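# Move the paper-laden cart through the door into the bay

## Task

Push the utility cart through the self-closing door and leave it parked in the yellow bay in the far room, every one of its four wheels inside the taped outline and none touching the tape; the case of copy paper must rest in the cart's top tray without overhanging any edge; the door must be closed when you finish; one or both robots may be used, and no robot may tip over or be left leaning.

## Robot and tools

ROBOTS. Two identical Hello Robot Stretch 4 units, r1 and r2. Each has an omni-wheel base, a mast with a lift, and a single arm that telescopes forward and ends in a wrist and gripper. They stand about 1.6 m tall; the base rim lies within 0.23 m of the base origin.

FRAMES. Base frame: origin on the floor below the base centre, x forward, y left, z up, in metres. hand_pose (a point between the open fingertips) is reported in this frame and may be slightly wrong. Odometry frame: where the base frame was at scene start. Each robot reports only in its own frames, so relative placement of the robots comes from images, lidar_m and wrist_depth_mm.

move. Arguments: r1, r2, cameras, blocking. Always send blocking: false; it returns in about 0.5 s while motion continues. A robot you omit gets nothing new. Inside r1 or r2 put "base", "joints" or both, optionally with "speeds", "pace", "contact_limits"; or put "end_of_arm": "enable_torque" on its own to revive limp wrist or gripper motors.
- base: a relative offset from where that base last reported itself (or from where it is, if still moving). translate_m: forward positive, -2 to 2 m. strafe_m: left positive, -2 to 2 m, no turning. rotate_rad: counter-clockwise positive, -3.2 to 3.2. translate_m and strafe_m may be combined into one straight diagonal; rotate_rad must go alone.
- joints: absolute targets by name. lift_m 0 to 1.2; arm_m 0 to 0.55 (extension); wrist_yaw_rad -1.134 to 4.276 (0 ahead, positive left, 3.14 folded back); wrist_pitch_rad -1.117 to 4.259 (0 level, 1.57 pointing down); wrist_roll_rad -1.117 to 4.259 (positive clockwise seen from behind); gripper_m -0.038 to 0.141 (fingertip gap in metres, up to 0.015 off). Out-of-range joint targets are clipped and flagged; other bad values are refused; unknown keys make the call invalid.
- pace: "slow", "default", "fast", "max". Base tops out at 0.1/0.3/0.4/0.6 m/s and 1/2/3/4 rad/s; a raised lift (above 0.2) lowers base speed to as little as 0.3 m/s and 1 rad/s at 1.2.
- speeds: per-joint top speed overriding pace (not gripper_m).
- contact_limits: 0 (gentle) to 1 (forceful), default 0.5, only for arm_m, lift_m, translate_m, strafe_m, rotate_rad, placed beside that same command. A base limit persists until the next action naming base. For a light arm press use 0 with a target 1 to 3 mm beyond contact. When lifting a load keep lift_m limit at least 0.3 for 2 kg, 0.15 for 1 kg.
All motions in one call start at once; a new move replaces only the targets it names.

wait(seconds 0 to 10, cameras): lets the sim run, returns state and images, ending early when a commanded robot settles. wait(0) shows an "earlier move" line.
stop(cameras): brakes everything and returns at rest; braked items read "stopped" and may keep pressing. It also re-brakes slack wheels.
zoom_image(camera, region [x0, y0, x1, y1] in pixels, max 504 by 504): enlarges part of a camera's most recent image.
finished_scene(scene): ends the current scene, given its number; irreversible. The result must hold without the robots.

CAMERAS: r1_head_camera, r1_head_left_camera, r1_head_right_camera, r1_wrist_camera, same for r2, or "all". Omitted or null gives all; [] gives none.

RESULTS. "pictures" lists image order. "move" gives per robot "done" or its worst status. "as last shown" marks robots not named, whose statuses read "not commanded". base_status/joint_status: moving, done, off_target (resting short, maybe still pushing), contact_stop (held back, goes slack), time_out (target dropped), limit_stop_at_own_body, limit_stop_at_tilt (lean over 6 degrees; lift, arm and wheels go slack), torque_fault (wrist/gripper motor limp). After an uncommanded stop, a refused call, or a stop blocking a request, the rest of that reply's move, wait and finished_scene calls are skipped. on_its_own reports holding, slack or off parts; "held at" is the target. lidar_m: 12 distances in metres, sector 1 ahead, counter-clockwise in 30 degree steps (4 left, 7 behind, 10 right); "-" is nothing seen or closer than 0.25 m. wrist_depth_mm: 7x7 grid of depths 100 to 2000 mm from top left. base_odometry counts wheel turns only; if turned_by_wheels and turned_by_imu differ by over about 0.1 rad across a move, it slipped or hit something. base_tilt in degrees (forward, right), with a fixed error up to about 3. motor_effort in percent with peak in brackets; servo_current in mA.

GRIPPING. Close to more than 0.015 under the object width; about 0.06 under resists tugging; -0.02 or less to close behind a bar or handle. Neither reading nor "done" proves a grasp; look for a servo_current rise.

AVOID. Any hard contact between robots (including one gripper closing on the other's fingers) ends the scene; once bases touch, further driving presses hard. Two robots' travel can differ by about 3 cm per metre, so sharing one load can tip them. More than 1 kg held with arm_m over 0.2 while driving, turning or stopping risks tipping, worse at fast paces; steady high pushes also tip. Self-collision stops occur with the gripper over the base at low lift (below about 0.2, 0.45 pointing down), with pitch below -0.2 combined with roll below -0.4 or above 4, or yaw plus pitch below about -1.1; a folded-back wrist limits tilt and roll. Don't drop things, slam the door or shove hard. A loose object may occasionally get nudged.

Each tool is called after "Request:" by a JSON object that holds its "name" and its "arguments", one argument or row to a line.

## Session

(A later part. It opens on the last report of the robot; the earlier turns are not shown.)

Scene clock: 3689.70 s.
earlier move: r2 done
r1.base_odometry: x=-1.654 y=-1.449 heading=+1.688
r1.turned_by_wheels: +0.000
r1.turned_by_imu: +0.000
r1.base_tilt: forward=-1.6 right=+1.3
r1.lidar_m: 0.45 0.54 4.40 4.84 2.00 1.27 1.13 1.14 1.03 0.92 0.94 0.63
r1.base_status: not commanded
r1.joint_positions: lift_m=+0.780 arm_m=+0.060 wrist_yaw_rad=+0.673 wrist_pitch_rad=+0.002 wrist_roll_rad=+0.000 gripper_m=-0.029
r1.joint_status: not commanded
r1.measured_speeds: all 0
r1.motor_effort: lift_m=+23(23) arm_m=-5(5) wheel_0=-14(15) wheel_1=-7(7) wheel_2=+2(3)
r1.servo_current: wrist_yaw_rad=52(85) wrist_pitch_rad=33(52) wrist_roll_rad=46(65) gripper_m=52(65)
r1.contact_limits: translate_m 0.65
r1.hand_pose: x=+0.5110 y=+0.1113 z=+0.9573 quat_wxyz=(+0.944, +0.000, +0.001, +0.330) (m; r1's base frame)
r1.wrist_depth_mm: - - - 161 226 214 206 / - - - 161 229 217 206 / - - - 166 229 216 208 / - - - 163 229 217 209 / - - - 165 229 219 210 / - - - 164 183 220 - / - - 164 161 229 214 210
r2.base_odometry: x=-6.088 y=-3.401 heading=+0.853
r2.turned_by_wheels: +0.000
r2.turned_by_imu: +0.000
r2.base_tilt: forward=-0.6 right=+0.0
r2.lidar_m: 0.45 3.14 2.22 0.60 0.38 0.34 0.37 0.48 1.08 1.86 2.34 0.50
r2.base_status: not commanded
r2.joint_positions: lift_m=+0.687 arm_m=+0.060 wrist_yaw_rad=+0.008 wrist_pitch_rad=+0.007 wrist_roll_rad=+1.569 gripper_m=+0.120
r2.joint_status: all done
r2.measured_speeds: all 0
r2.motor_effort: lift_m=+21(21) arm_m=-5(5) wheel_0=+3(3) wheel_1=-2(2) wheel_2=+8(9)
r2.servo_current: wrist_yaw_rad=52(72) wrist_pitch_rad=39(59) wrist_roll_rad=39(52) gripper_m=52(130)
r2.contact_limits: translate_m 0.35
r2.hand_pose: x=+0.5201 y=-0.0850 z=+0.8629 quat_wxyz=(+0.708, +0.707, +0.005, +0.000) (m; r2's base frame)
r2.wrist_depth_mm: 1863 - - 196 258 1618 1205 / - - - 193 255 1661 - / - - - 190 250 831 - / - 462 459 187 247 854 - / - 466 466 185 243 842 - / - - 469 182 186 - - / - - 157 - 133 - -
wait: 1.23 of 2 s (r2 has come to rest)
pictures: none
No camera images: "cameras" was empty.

Request:
{"name": "move", "arguments": {
  "r2": {"base":{"translate_m":-0.06},"joints":{"arm_m":0.0},"contact_limits":{"translate_m":0.2},"pace":"slow"},
  "blocking": false,
  "cameras": []
}}

Request:
{"name": "wait", "arguments": {
  "seconds": 3,
  "cameras": ["r2_head_camera"]
}}

Scene clock: 3701.10 s.
move: r2 moving
r1: as last shown
r1.base_tilt: forward=-1.5 right=+1.3
r1.lidar_m: 0.44 0.51 4.42 4.84 1.97 1.24 1.11 1.14 1.05 0.91 0.93 0.65
r1.motor_effort: lift_m=+22(23) arm_m=-4(5) wheel_0=-15(15) wheel_1=-7(7) wheel_2=+2(3)
r1.servo_current: wrist_yaw_rad=52(85) wrist_pitch_rad=33(46) wrist_roll_rad=59(59) gripper_m=59(59)
r1.contact_limits: translate_m 0.65
r1.wrist_depth_mm: - - - 161 227 215 207 / - - - 161 229 218 208 / - - - 165 229 217 208 / - - - 163 229 218 209 / - - - 164 230 219 209 / - - - 165 183 219 - / - - 164 161 229 214 211
r2.base_odometry: x=-6.097 y=-3.410 heading=+0.853
r2.turned_by_wheels: +0.000
r2.turned_by_imu: +0.000
r2.base_tilt: forward=-0.7 right=+0.1
r2.lidar_m: 0.46 3.16 2.19 0.57 0.37 0.34 0.35 0.46 0.99 1.85 2.34 0.50
r2.base_status: translate_m moving
r2.joint_positions: lift_m=+0.687 arm_m=+0.048 wrist_yaw_rad=+0.003 wrist_pitch_rad=+0.005 wrist_roll_rad=+1.569 gripper_m=+0.120
r2.joint_status: arm_m moving
r2.measured_speeds: translate_m=-0.048 strafe_m=+0.000 rotate_rad=+0.001 lift_m=+0.000 arm_m=-0.048 wrist_yaw_rad=+0.000 wrist_pitch_rad=+0.000 wrist_roll_rad=+0.000
r2.motor_effort: lift_m=+19(21) arm_m=-10(11) wheel_0=-5(8) wheel_1=-5(7) wheel_2=+10(12)
r2.servo_current: wrist_yaw_rad=46(59) wrist_pitch_rad=46(52) wrist_roll_rad=46(52) gripper_m=52(52)
r2.contact_limits: translate_m 0.2
r2.hand_pose: x=+0.5071 y=-0.0866 z=+0.8637 quat_wxyz=(+0.708, +0.707, +0.003, -0.001) (m; r2's base frame)
r2.wrist_depth_mm: - - - 224 287 1708 1160 / - - - 281 281 1808 525 / - - - 274 276 831 - / - - 477 270 272 866 - / - - 488 265 266 866 - / - - 200 205 199 - - / - - 504 - 259 1808 -
pictures: none
No camera images: "cameras" was empty.

Scene clock: 3702.43 s.
earlier move: r2 done
r1.base_odometry: x=-1.654 y=-1.449 heading=+1.688
r1.turned_by_wheels: +0.000
r1.turned_by_imu: +0.000
r1.base_tilt: forward=-1.6 right=+1.2
r1.lidar_m: 0.46 0.51 4.42 4.84 1.98 1.25 1.12 1.15 1.02 0.92 0.92 0.63
r1.base_status: not commanded
r1.joint_positions: lift_m=+0.780 arm_m=+0.060 wrist_yaw_rad=+0.673 wrist_pitch_rad=+0.002 wrist_roll_rad=+0.000 gripper_m=-0.029
r1.joint_status: not commanded
r1.measured_speeds: all 0
r1.motor_effort: lift_m=+22(23) arm_m=-4(5) wheel_0=-15(15) wheel_1=-7(7) wheel_2=+2(3)
r1.servo_current: wrist_yaw_rad=46(85) wrist_pitch_rad=52(52) wrist_roll_rad=39(59) gripper_m=59(65)
r1.contact_limits: translate_m 0.65
r1.hand_pose: x=+0.5110 y=+0.1113 z=+0.9573 quat_wxyz=(+0.944, +0.000, +0.001, +0.330) (m; r1's base frame)
r1.wrist_depth_mm: - - - 161 227 215 206 / - - - 161 229 218 208 / - - - 165 229 216 208 / - - - 163 229 216 209 / - - - 165 229 219 209 / - - - 164 183 219 - / - - 164 161 230 214 211
r2.base_odometry: x=-6.128 y=-3.446 heading=+0.853
r2.turned_by_wheels: +0.000
r2.turned_by_imu: +0.000
r2.base_tilt: forward=-0.7 right=+0.1
r2.lidar_m: 0.50 3.17 1.91 0.49 0.32 0.29 0.32 0.40 0.92 1.81 2.31 0.57
r2.base_status: done
r2.joint_positions: lift_m=+0.687 arm_m=+0.000 wrist_yaw_rad=+0.003 wrist_pitch_rad=+0.005 wrist_roll_rad=+1.569 gripper_m=+0.120
r2.joint_status: all done
r2.measured_speeds: all 0
r2.motor_effort: lift_m=+19(21) arm_m=-7(12) wheel_0=-5(9) wheel_1=-5(7) wheel_2=+5(12)
r2.servo_current: wrist_yaw_rad=39(59) wrist_pitch_rad=39(52) wrist_roll_rad=33(59) gripper_m=52(59)
r2.contact_limits: translate_m 0.2
r2.hand_pose: x=+0.4598 y=-0.0866 z=+0.8637 quat_wxyz=(+0.708, +0.707, +0.003, -0.001) (m; r2's base frame)
r2.wrist_depth_mm: - - - 368 397 402 399 / - - - 384 - 1661 - / - - - 370 379 831 - / - - 574 368 991 - - / - - 585 362 364 - - / - - 200 300 198 - - / - - - - - 1863 -
wait: 1.33 of 3 s (r2 has come to rest)
pictures: r2_head_camera
Images, in order (width x height): r2_head_camera 420x560.

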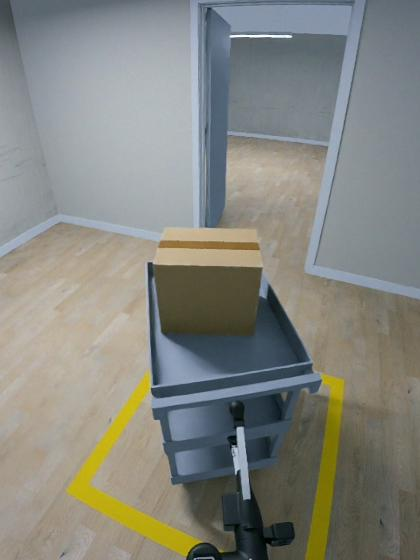

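Request:
{"name": "move", "arguments": {
  "r2": {"joints":{"lift_m":1.0}},
  "blocking": false,
  "cameras": []
}}

Request:
{"name": "wait", "arguments": {
  "seconds": 3,
  "cameras": []
}}

Request:
{"name": "move", "arguments": {
  "r2": {"base":{"translate_m":0.26,"strafe_m":0.55},"contact_limits":{"translate_m":0.2},"pace":"slow"},
  "blocking": false,
  "cameras": []
}}

Request:
{"name": "wait", "arguments": {
  "seconds": 9,
  "cameras": ["r2_head_right_camera"]
}}

Scene clock: 3709.53 s.
move: r2 moving
r1: as last shown
r1.base_tilt: forward=-1.6 right=+1.3
r1.lidar_m: 0.46 0.52 4.44 4.85 1.99 1.27 1.13 1.14 1.02 0.90 0.93 0.66
r1.motor_effort: lift_m=+22(22) arm_m=-5(5) wheel_0=-14(15) wheel_1=-7(7) wheel_2=+3(3)
r1.servo_current: wrist_yaw_rad=65(72) wrist_pitch_rad=39(46) wrist_roll_rad=59(59) gripper_m=59(59)
r1.contact_limits: translate_m 0.65
r1.wrist_depth_mm: - - - 161 227 216 207 / - - - 161 230 217 208 / - - - 166 229 216 208 / - - - 163 229 218 208 / - - - 165 229 218 209 / - - - 165 183 218 - / - - 164 161 229 213 211
r2.base_odometry: x=-6.128 y=-3.446 heading=+0.853
r2.turned_by_wheels: +0.000
r2.turned_by_imu: +0.000
r2.base_tilt: forward=-0.7 right=+0.1
r2.lidar_m: 0.51 3.15 1.94 0.51 0.32 0.30 0.30 0.41 0.91 1.84 2.31 0.59
r2.base_status: not commanded
r2.joint_positions: lift_m=+0.725 arm_m=+0.000 wrist_yaw_rad=+0.003 wrist_pitch_rad=+0.005 wrist_roll_rad=+1.569 gripper_m=+0.120
r2.joint_status: lift_m moving
r2.measured_speeds: translate_m=+0.000 strafe_m=+0.000 rotate_rad=+0.000 lift_m=+0.146 arm_m=+0.000 wrist_yaw_rad=+0.000 wrist_pitch_rad=+0.000 wrist_roll_rad=+0.000
r2.motor_effort: lift_m=+23(25) arm_m=-7(8) wheel_0=-5(5) wheel_1=-5(5) wheel_2=+5(6)
r2.servo_current: wrist_yaw_rad=46(52) wrist_pitch_rad=39(52) wrist_roll_rad=39(52) gripper_m=52(59)
r2.contact_limits: translate_m 0.2
r2.hand_pose: x=+0.4598 y=-0.0866 z=+0.9015 quat_wxyz=(+0.708, +0.707, +0.003, -0.001) (m; r2's base frame)
r2.wrist_depth_mm: - - - - 389 399 399 / - - - - 384 1756 580 / - - - - 375 931 - / - - 574 574 366 931 - / - - 591 585 359 960 - / - - 200 591 200 - - / - - - - 351 - -
pictures: none
No camera images: "cameras" was empty.

Scene clock: 3711.37 s.
earlier move: r2 done
r1.base_odometry: x=-1.654 y=-1.449 heading=+1.688
r1.turned_by_wheels: +0.000
r1.turned_by_imu: +0.000
r1.base_tilt: forward=-1.5 right=+1.3
r1.lidar_m: 0.44 0.51 4.41 4.84 1.98 1.27 1.12 1.14 1.02 0.90 0.92 0.65
r1.base_status: not commanded
r1.joint_positions: lift_m=+0.780 arm_m=+0.060 wrist_yaw_rad=+0.673 wrist_pitch_rad=+0.002 wrist_roll_rad=+0.000 gripper_m=-0.029
r1.joint_status: not commanded
r1.measured_speeds: all 0
r1.motor_effort: lift_m=+22(23) arm_m=-4(5) wheel_0=-15(15) wheel_1=-7(8) wheel_2=+3(3)
r1.servo_current: wrist_yaw_rad=52(72) wrist_pitch_rad=46(52) wrist_roll_rad=46(59) gripper_m=52(59)
r1.contact_limits: translate_m 0.65
r1.hand_pose: x=+0.5110 y=+0.1113 z=+0.9573 quat_wxyz=(+0.944, +0.000, +0.001, +0.330) (m; r1's base frame)
r1.wrist_depth_mm: - - - 161 227 214 206 / - - - 161 229 217 207 / - - - 166 229 217 208 / - - - 163 229 219 209 / - - - 165 230 217 210 / - - - 165 182 219 - / - - 164 161 229 213 210
r2.base_odometry: x=-6.128 y=-3.446 heading=+0.853
r2.turned_by_wheels: +0.000
r2.turned_by_imu: +0.000
r2.base_tilt: forward=-0.6 right=+0.1
r2.lidar_m: 0.51 3.17 1.93 0.51 0.31 0.30 0.30 0.38 0.91 1.82 2.29 0.57
r2.base_status: not commanded
r2.joint_positions: lift_m=+1.000 arm_m=+0.000 wrist_yaw_rad=+0.003 wrist_pitch_rad=+0.005 wrist_roll_rad=+1.569 gripper_m=+0.120
r2.joint_status: all done
r2.measured_speeds: all 0
r2.motor_effort: lift_m=+21(26) arm_m=-7(8) wheel_0=-5(5) wheel_1=-5(5) wheel_2=+5(6)
r2.servo_current: wrist_yaw_rad=59(65) wrist_pitch_rad=46(52) wrist_roll_rad=39(59) gripper_m=52(59)
r2.contact_limits: translate_m 0.2
r2.hand_pose: x=+0.4598 y=-0.0866 z=+1.1765 quat_wxyz=(+0.708, +0.707, +0.003, -0.001) (m; r2's base frame)
r2.wrist_depth_mm: - - - - - - 1576 / - - - - - - - / - - - - - - - / - - - - 585 580 574 / - - - - 585 585 - / - - 199 - 591 591 - / 1205 - - - 603 - -
wait: 1.83 of 3 s (r2 has come to rest)
pictures: none
No camera images: "cameras" was empty.

Scene clock: 3711.87 s.
move: r2 moving
r1: as last shown
r1.lidar_m: 0.45 0.55 4.43 4.86 1.98 1.27 1.13 1.15 1.03 0.90 0.89 0.64
r1.motor_effort: lift_m=+22(23) arm_m=-4(5) wheel_0=-14(15) wheel_1=-7(7) wheel_2=+3(3)
r1.servo_current: wrist_yaw_rad=59(72) wrist_pitch_rad=33(46) wrist_roll_rad=52(59) gripper_m=59(59)
r1.contact_limits: translate_m 0.65
r1.wrist_depth_mm: - - - 162 226 216 207 / - - - 161 228 217 207 / - - - 165 230 217 208 / - - - 163 229 218 208 / - - - 165 229 218 210 / - - - 165 183 218 - / - - 164 161 229 214 211
r2.base_odometry: x=-6.133 y=-3.434 heading=+0.852
r2.turned_by_wheels: +0.000
r2.turned_by_imu: +0.000
r2.base_tilt: forward=-0.7 right=+0.0
r2.lidar_m: 0.49 3.15 1.94 0.50 0.32 0.29 0.30 0.41 0.93 1.84 2.33 0.55
r2.base_status: translate_m moving; strafe_m moving
r2.joint_positions: lift_m=+1.000 arm_m=+0.000 wrist_yaw_rad=+0.003 wrist_pitch_rad=+0.005 wrist_roll_rad=+1.569 gripper_m=+0.120
r2.joint_status: not commanded
r2.measured_speeds: translate_m=+0.021 strafe_m=+0.044 rotate_rad=-0.001 lift_m=+0.000 arm_m=+0.000 wrist_yaw_rad=+0.000 wrist_pitch_rad=+0.000 wrist_roll_rad=+0.000
r2.motor_effort: lift_m=+21(21) arm_m=-7(8) wheel_0=-7(8) wheel_1=+6(9) wheel_2=-6(8)
r2.servo_current: wrist_yaw_rad=52(59) wrist_pitch_rad=46(46) wrist_roll_rad=52(59) gripper_m=46(52)
r2.contact_limits: translate_m 0.2
r2.hand_pose: x=+0.4598 y=-0.0866 z=+1.1765 quat_wxyz=(+0.708, +0.707, +0.003, -0.001) (m; r2's base frame)
r2.wrist_depth_mm: - - - - - - 462 / - - - - - - - / - - - - - - - / - - - - 580 574 574 / - - - - 585 585 591 / - - 199 - 591 597 - / 1182 - - - 603 - -
pictures: none
No camera images: "cameras" was empty.

Scene clock: 3718.73 s.
earlier move: r2 done
r1.base_odometry: x=-1.654 y=-1.449 heading=+1.688
r1.turned_by_wheels: +0.000
r1.turned_by_imu: +0.000
r1.base_tilt: forward=-1.5 right=+1.3
r1.lidar_m: 0.44 0.53 4.44 4.85 2.02 1.25 1.13 1.15 1.00 0.90 0.92 0.64
r1.base_status: not commanded
r1.joint_positions: lift_m=+0.780 arm_m=+0.060 wrist_yaw_rad=+0.673 wrist_pitch_rad=+0.002 wrist_roll_rad=+0.000 gripper_m=-0.029
r1.joint_status: not commanded
r1.measured_speeds: all 0
r1.motor_effort: lift_m=+22(23) arm_m=-5(5) wheel_0=-14(15) wheel_1=-7(7) wheel_2=+2(3)
r1.servo_current: wrist_yaw_rad=59(78) wrist_pitch_rad=46(52) wrist_roll_rad=46(78) gripper_m=59(65)
r1.contact_limits: translate_m 0.65
r1.hand_pose: x=+0.5110 y=+0.1113 z=+0.9573 quat_wxyz=(+0.944, +0.000, +0.001, +0.330) (m; r1's base frame)
r1.wrist_depth_mm: - - - 161 226 216 206 / - - - 161 229 219 208 / - - - 166 230 217 208 / - - - 163 229 218 208 / - - - 165 229 219 209 / - - - 164 183 218 - / - - 164 161 228 213 210
r2.base_odometry: x=-6.371 y=-2.888 heading=+0.853
r2.turned_by_wheels: +0.000
r2.turned_by_imu: +0.002
r2.base_tilt: forward=-0.7 right=+0.0
r2.lidar_m: 2.52 2.52 1.97 0.52 0.33 0.30 0.30 0.40 0.95 2.42 0.48 0.56
r2.base_status: done
r2.joint_positions: lift_m=+1.000 arm_m=+0.000 wrist_yaw_rad=+0.003 wrist_pitch_rad=+0.005 wrist_roll_rad=+1.569 gripper_m=+0.120
r2.joint_status: not commanded
r2.measured_speeds: all 0
r2.motor_effort: lift_m=+21(22) arm_m=-7(8) wheel_0=-4(13) wheel_1=+5(9) wheel_2=-5(8)
r2.servo_current: wrist_yaw_rad=46(59) wrist_pitch_rad=46(52) wrist_roll_rad=52(59) gripper_m=52(59)
r2.contact_limits: translate_m 0.2
r2.hand_pose: x=+0.4598 y=-0.0866 z=+1.1765 quat_wxyz=(+0.708, +0.707, +0.003, -0.001) (m; r2's base frame)
r2.wrist_depth_mm: - - - - - - 530 / - - - - - - 1661 / - - - - - - 1661 / - - - - - - 1618 / - - - - - - 1661 / - - 198 - 214 - 1661 / 1160 - - - - - 1661
wait: 6.87 of 9 s (r2 has come to rest)
pictures: r2_head_right_camera
Images, in order (width x height): r2_head_right_camera 420x672.

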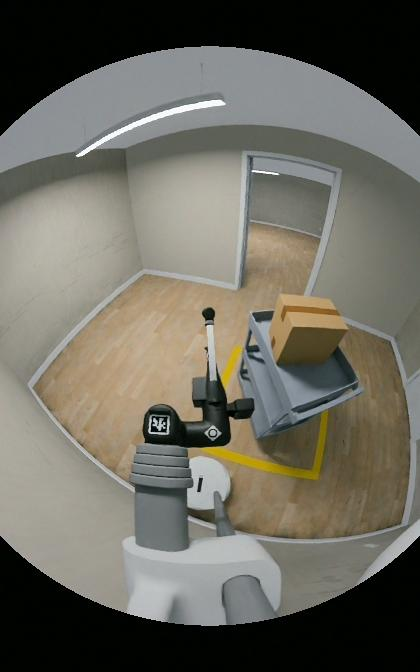

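Request:
{"name": "zoom_image", "arguments": {
  "camera": "r2_head_right_camera",
  "region": [215, 300, 365, 480]
}}

Scaled by 2.800 from the camera's 420x672 image, which has a finer 600x960 frame.

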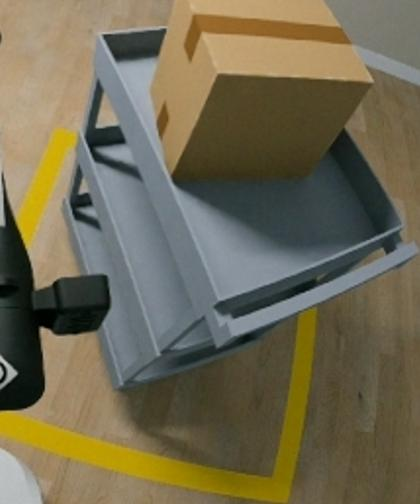

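Request:
{"name": "move", "arguments": {
  "r1": {"joints":{"gripper_m":0.03}},
  "blocking": false,
  "cameras": []
}}

Request:
{"name": "move", "arguments": {
  "r1": {"joints":{"gripper_m":0.13}},
  "blocking": false,
  "cameras": []
}}

Request:
{"name": "wait", "arguments": {
  "seconds": 3,
  "cameras": ["r1_head_camera"]
}}

Scene clock: 3736.60 s.
move: r1 moving
r1.base_odometry: x=-1.654 y=-1.449 heading=+1.688
r1.turned_by_wheels: +0.000
r1.turned_by_imu: +0.000
r1.base_tilt: forward=-1.5 right=+1.3
r1.lidar_m: 0.45 0.54 4.42 4.85 1.98 1.27 1.12 1.15 1.03 0.90 0.93 0.63
r1.base_status: not commanded
r1.joint_positions: lift_m=+0.780 arm_m=+0.060 wrist_yaw_rad=+0.673 wrist_pitch_rad=+0.002 wrist_roll_rad=+0.000 gripper_m=-0.004
r1.joint_status: gripper_m moving
r1.measured_speeds: all 0
r1.motor_effort: lift_m=+22(23) arm_m=-5(5) wheel_0=-14(15) wheel_1=-7(7) wheel_2=+2(2)
r1.servo_current: wrist_yaw_rad=59(72) wrist_pitch_rad=46(52) wrist_roll_rad=46(59) gripper_m=59(59)
r1.contact_limits: translate_m 0.65
r1.hand_pose: x=+0.5110 y=+0.1113 z=+0.9573 quat_wxyz=(+0.944, +0.000, +0.001, +0.330) (m; r1's base frame)
r1.wrist_depth_mm: - - - 168 234 220 211 / - - - 168 235 220 213 / - - - 168 234 221 212 / - - - 167 235 222 213 / - - - 168 234 223 213 / - - - 168 182 222 214 / - - 181 167 234 217 213
r2: as last shown
r2.turned_by_imu: +0.000
r2.base_tilt: forward=-0.7 right=+0.1
r2.lidar_m: 2.55 2.54 1.95 0.50 0.34 0.30 0.31 0.40 0.99 2.45 0.49 0.58
r2.motor_effort: lift_m=+21(21) arm_m=-8(8) wheel_0=-3(4) wheel_1=+5(5) wheel_2=-5(5)
r2.servo_current: wrist_yaw_rad=65(65) wrist_pitch_rad=39(52) wrist_roll_rad=52(59) gripper_m=52(52)
r2.contact_limits: translate_m 0.2
r2.wrist_depth_mm: - - - - - - 530 / - - - - - - 1661 / - - - - - - 1618 / - - - - - - 1618 / - - - - - - 1661 / - - 198 - 213 - 1576 / 1160 - - - - - 1618
pictures: none
No camera images: "cameras" was empty.

Scene clock: 3737.10 s.
move: r1 moving
r1.base_odometry: x=-1.654 y=-1.449 heading=+1.688
r1.turned_by_wheels: +0.001
r1.turned_by_imu: +0.001
r1.base_tilt: forward=-1.6 right=+1.3
r1.lidar_m: 0.49 0.57 4.43 4.85 1.97 1.26 1.11 1.15 1.00 0.91 0.92 0.67
r1.base_status: not commanded
r1.joint_positions: lift_m=+0.780 arm_m=+0.060 wrist_yaw_rad=+0.673 wrist_pitch_rad=+0.002 wrist_roll_rad=+0.000 gripper_m=+0.053
r1.joint_status: gripper_m moving
r1.measured_speeds: translate_m=+0.000 strafe_m=+0.000 rotate_rad=+0.002 lift_m=+0.000 arm_m=+0.000 wrist_yaw_rad=+0.008 wrist_pitch_rad=+0.000 wrist_roll_rad=+0.000
r1.motor_effort: lift_m=+22(22) arm_m=-5(5) wheel_0=-9(14) wheel_1=-4(7) wheel_2=+2(2)
r1.servo_current: wrist_yaw_rad=59(65) wrist_pitch_rad=39(46) wrist_roll_rad=39(59) gripper_m=78(78)
r1.contact_limits: translate_m 0.65
r1.hand_pose: x=+0.5110 y=+0.1114 z=+0.9573 quat_wxyz=(+0.944, +0.000, +0.001, +0.330) (m; r1's base frame)
r1.wrist_depth_mm: - - - 272 247 236 224 / - - - 272 249 237 225 / - - - 273 249 237 224 / - - - 272 249 238 226 / - - - 276 251 237 227 / - - 194 276 185 239 229 / - - - 142 251 235 229
r2: as last shown
r2.base_tilt: forward=-0.7 right=+0.0
r2.lidar_m: 2.54 2.52 1.95 0.52 0.34 0.30 0.33 0.43 0.96 2.45 0.49 0.58
r2.motor_effort: lift_m=+22(22) arm_m=-7(8) wheel_0=-3(3) wheel_1=+5(5) wheel_2=-5(5)
r2.servo_current: wrist_yaw_rad=46(65) wrist_pitch_rad=46(46) wrist_roll_rad=59(59) gripper_m=52(59)
r2.contact_limits: translate_m 0.2
r2.wrist_depth_mm: - - - - - - 535 / - - - - - - 1618 / - - - - - - 1618 / - - - - - - 1661 / - - - - - - 1618 / - - 198 - 213 - 1618 / 1182 - - - - - 1618
pictures: none
No camera images: "cameras" was empty.

Scene clock: 3738.47 s.
earlier move: r1 done
r1.base_odometry: x=-1.654 y=-1.450 heading=+1.689
r1.turned_by_wheels: +0.000
r1.turned_by_imu: +0.000
r1.base_tilt: forward=-1.6 right=+1.3
r1.lidar_m: 0.74 3.59 4.43 4.85 1.98 1.27 1.12 1.15 1.01 0.91 0.91 0.84
r1.base_status: not commanded
r1.joint_positions: lift_m=+0.780 arm_m=+0.060 wrist_yaw_rad=+0.678 wrist_pitch_rad=+0.002 wrist_roll_rad=+0.000 gripper_m=+0.130
r1.joint_status: all done
r1.measured_speeds: all 0
r1.motor_effort: lift_m=+22(23) arm_m=-4(5) wheel_0=-4(14) wheel_1=+0(7) wheel_2=+0(2)
r1.servo_current: wrist_yaw_rad=72(72) wrist_pitch_rad=39(46) wrist_roll_rad=46(65) gripper_m=46(98)
r1.contact_limits: translate_m 0.65
r1.hand_pose: x=+0.5104 y=+0.1127 z=+0.9573 quat_wxyz=(+0.943, +0.000, +0.001, +0.332) (m; r1's base frame)
r1.wrist_depth_mm: - - - - 484 430 389 / - - - - 488 430 389 / - - - - 492 436 389 / - - - - 492 436 389 / - - - - 496 430 389 / - 210 - - 394 204 392 / - - - 146 480 436 394
r2.base_odometry: x=-6.371 y=-2.888 heading=+0.853
r2.turned_by_wheels: +0.000
r2.turned_by_imu: +0.000
r2.base_tilt: forward=-0.7 right=+0.0
r2.lidar_m: 2.54 2.51 1.96 0.52 0.33 0.29 0.31 0.42 0.93 2.44 0.51 0.60
r2.base_status: not commanded
r2.joint_positions: lift_m=+1.000 arm_m=+0.000 wrist_yaw_rad=+0.003 wrist_pitch_rad=+0.005 wrist_roll_rad=+1.569 gripper_m=+0.120
r2.joint_status: not commanded
r2.measured_speeds: all 0
r2.motor_effort: lift_m=+21(22) arm_m=-8(8) wheel_0=-3(4) wheel_1=+5(5) wheel_2=-5(5)
r2.servo_current: wrist_yaw_rad=26(65) wrist_pitch_rad=46(46) wrist_roll_rad=59(59) gripper_m=52(59)
r2.contact_limits: translate_m 0.2
r2.hand_pose: x=+0.4598 y=-0.0866 z=+1.1765 quat_wxyz=(+0.708, +0.707, +0.003, -0.001) (m; r2's base frame)
r2.wrist_depth_mm: - - - - - - 535 / - - - - - - 1618 / - - - - - - 1618 / - - - - - - 1618 / - - - - - - 1618 / - - 198 - 213 - 1661 / 1182 - - - - - 1618
wait: 1.37 of 3 s (r1 has come to rest)
pictures: r1_head_camera
Images, in order (width x height): r1_head_camera 420x560.

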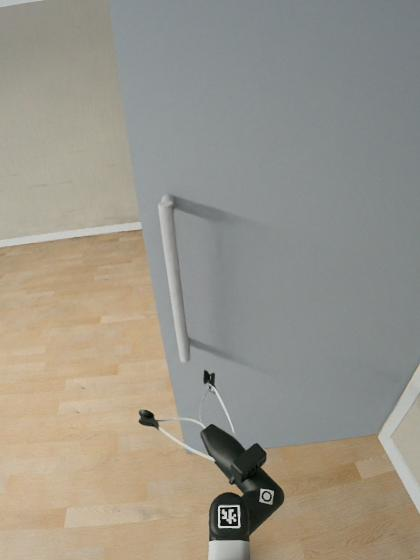

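Door is closing on its own. Wait and check.

Request:
{"name": "wait", "arguments": {
  "seconds": 9,
  "cameras": ["r2_head_camera"]
}}

Scene clock: 3749.43 s.
r1.base_odometry: x=-1.654 y=-1.450 heading=+1.689
r1.turned_by_wheels: +0.000
r1.turned_by_imu: -0.001
r1.base_tilt: forward=-1.6 right=+1.3
r1.lidar_m: 2.29 3.60 4.42 4.85 1.98 1.27 1.12 1.13 1.03 0.90 0.93 1.11
r1.base_status: not commanded
r1.joint_positions: lift_m=+0.780 arm_m=+0.060 wrist_yaw_rad=+0.678 wrist_pitch_rad=+0.002 wrist_roll_rad=+0.000 gripper_m=+0.130
r1.joint_status: all done
r1.measured_speeds: all 0
r1.motor_effort: lift_m=+23(23) arm_m=-4(5) wheel_0=-4(14) wheel_1=+0(7) wheel_2=+0(2)
r1.servo_current: wrist_yaw_rad=46(72) wrist_pitch_rad=39(46) wrist_roll_rad=39(65) gripper_m=52(98)
r1.contact_limits: translate_m 0.65
r1.hand_pose: x=+0.5104 y=+0.1127 z=+0.9573 quat_wxyz=(+0.943, +0.000, +0.001, +0.332) (m; r1's base frame)
r1.wrist_depth_mm: - - - - - - - / - - - - - - - / - - - - - - - / - - - - - - - / - - - - - - - / - 211 - - - 197 - / - - - 147 - - -
r2.base_odometry: x=-6.371 y=-2.888 heading=+0.853
r2.turned_by_wheels: +0.000
r2.turned_by_imu: +0.002
r2.base_tilt: forward=-0.7 right=+0.1
r2.lidar_m: 2.54 2.52 1.92 0.52 0.35 0.29 0.30 0.40 0.92 2.43 0.49 0.59
r2.base_status: not commanded
r2.joint_positions: lift_m=+1.000 arm_m=+0.000 wrist_yaw_rad=+0.003 wrist_pitch_rad=+0.005 wrist_roll_rad=+1.569 gripper_m=+0.120
r2.joint_status: not commanded
r2.measured_speeds: all 0
r2.motor_effort: lift_m=+21(22) arm_m=-7(8) wheel_0=-3(4) wheel_1=+5(5) wheel_2=-5(5)
r2.servo_current: wrist_yaw_rad=52(65) wrist_pitch_rad=52(46) wrist_roll_rad=33(59) gripper_m=52(59)
r2.contact_limits: translate_m 0.2
r2.hand_pose: x=+0.4598 y=-0.0866 z=+1.1765 quat_wxyz=(+0.708, +0.707, +0.003, -0.001) (m; r2's base frame)
r2.wrist_depth_mm: - - - - - 683 530 / - - - - - - 1661 / - - - - - - 1618 / - - - - - - 1618 / - - - - - - 1661 / - - 198 - 213 - 1708 / 1182 - - - - - 1618
wait: 9.00 s; at rest from the start
pictures: r2_head_camera
Images, in order (width x height): r2_head_camera 420x560.

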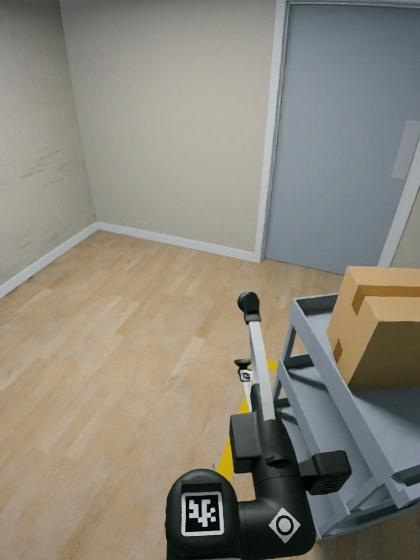

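Request:
{"name": "zoom_image", "arguments": {
  "camera": "r2_head_camera",
  "region": [210, 280, 350, 440]
}}

Scaled by 3.150 from the camera's 420x560 image, which has a finer 1200x1600 frame.

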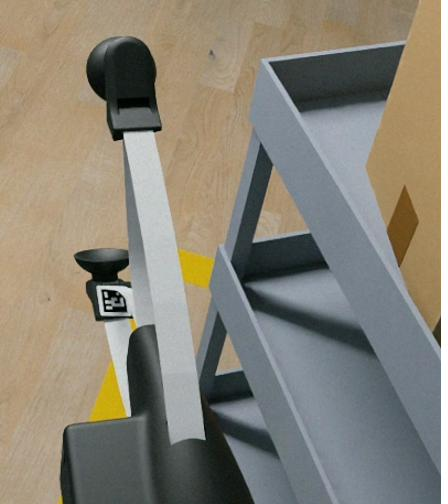

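Request:
{"name": "finished_scene", "arguments": {
  "scene": 2
}}

The scene is finished: the task was done.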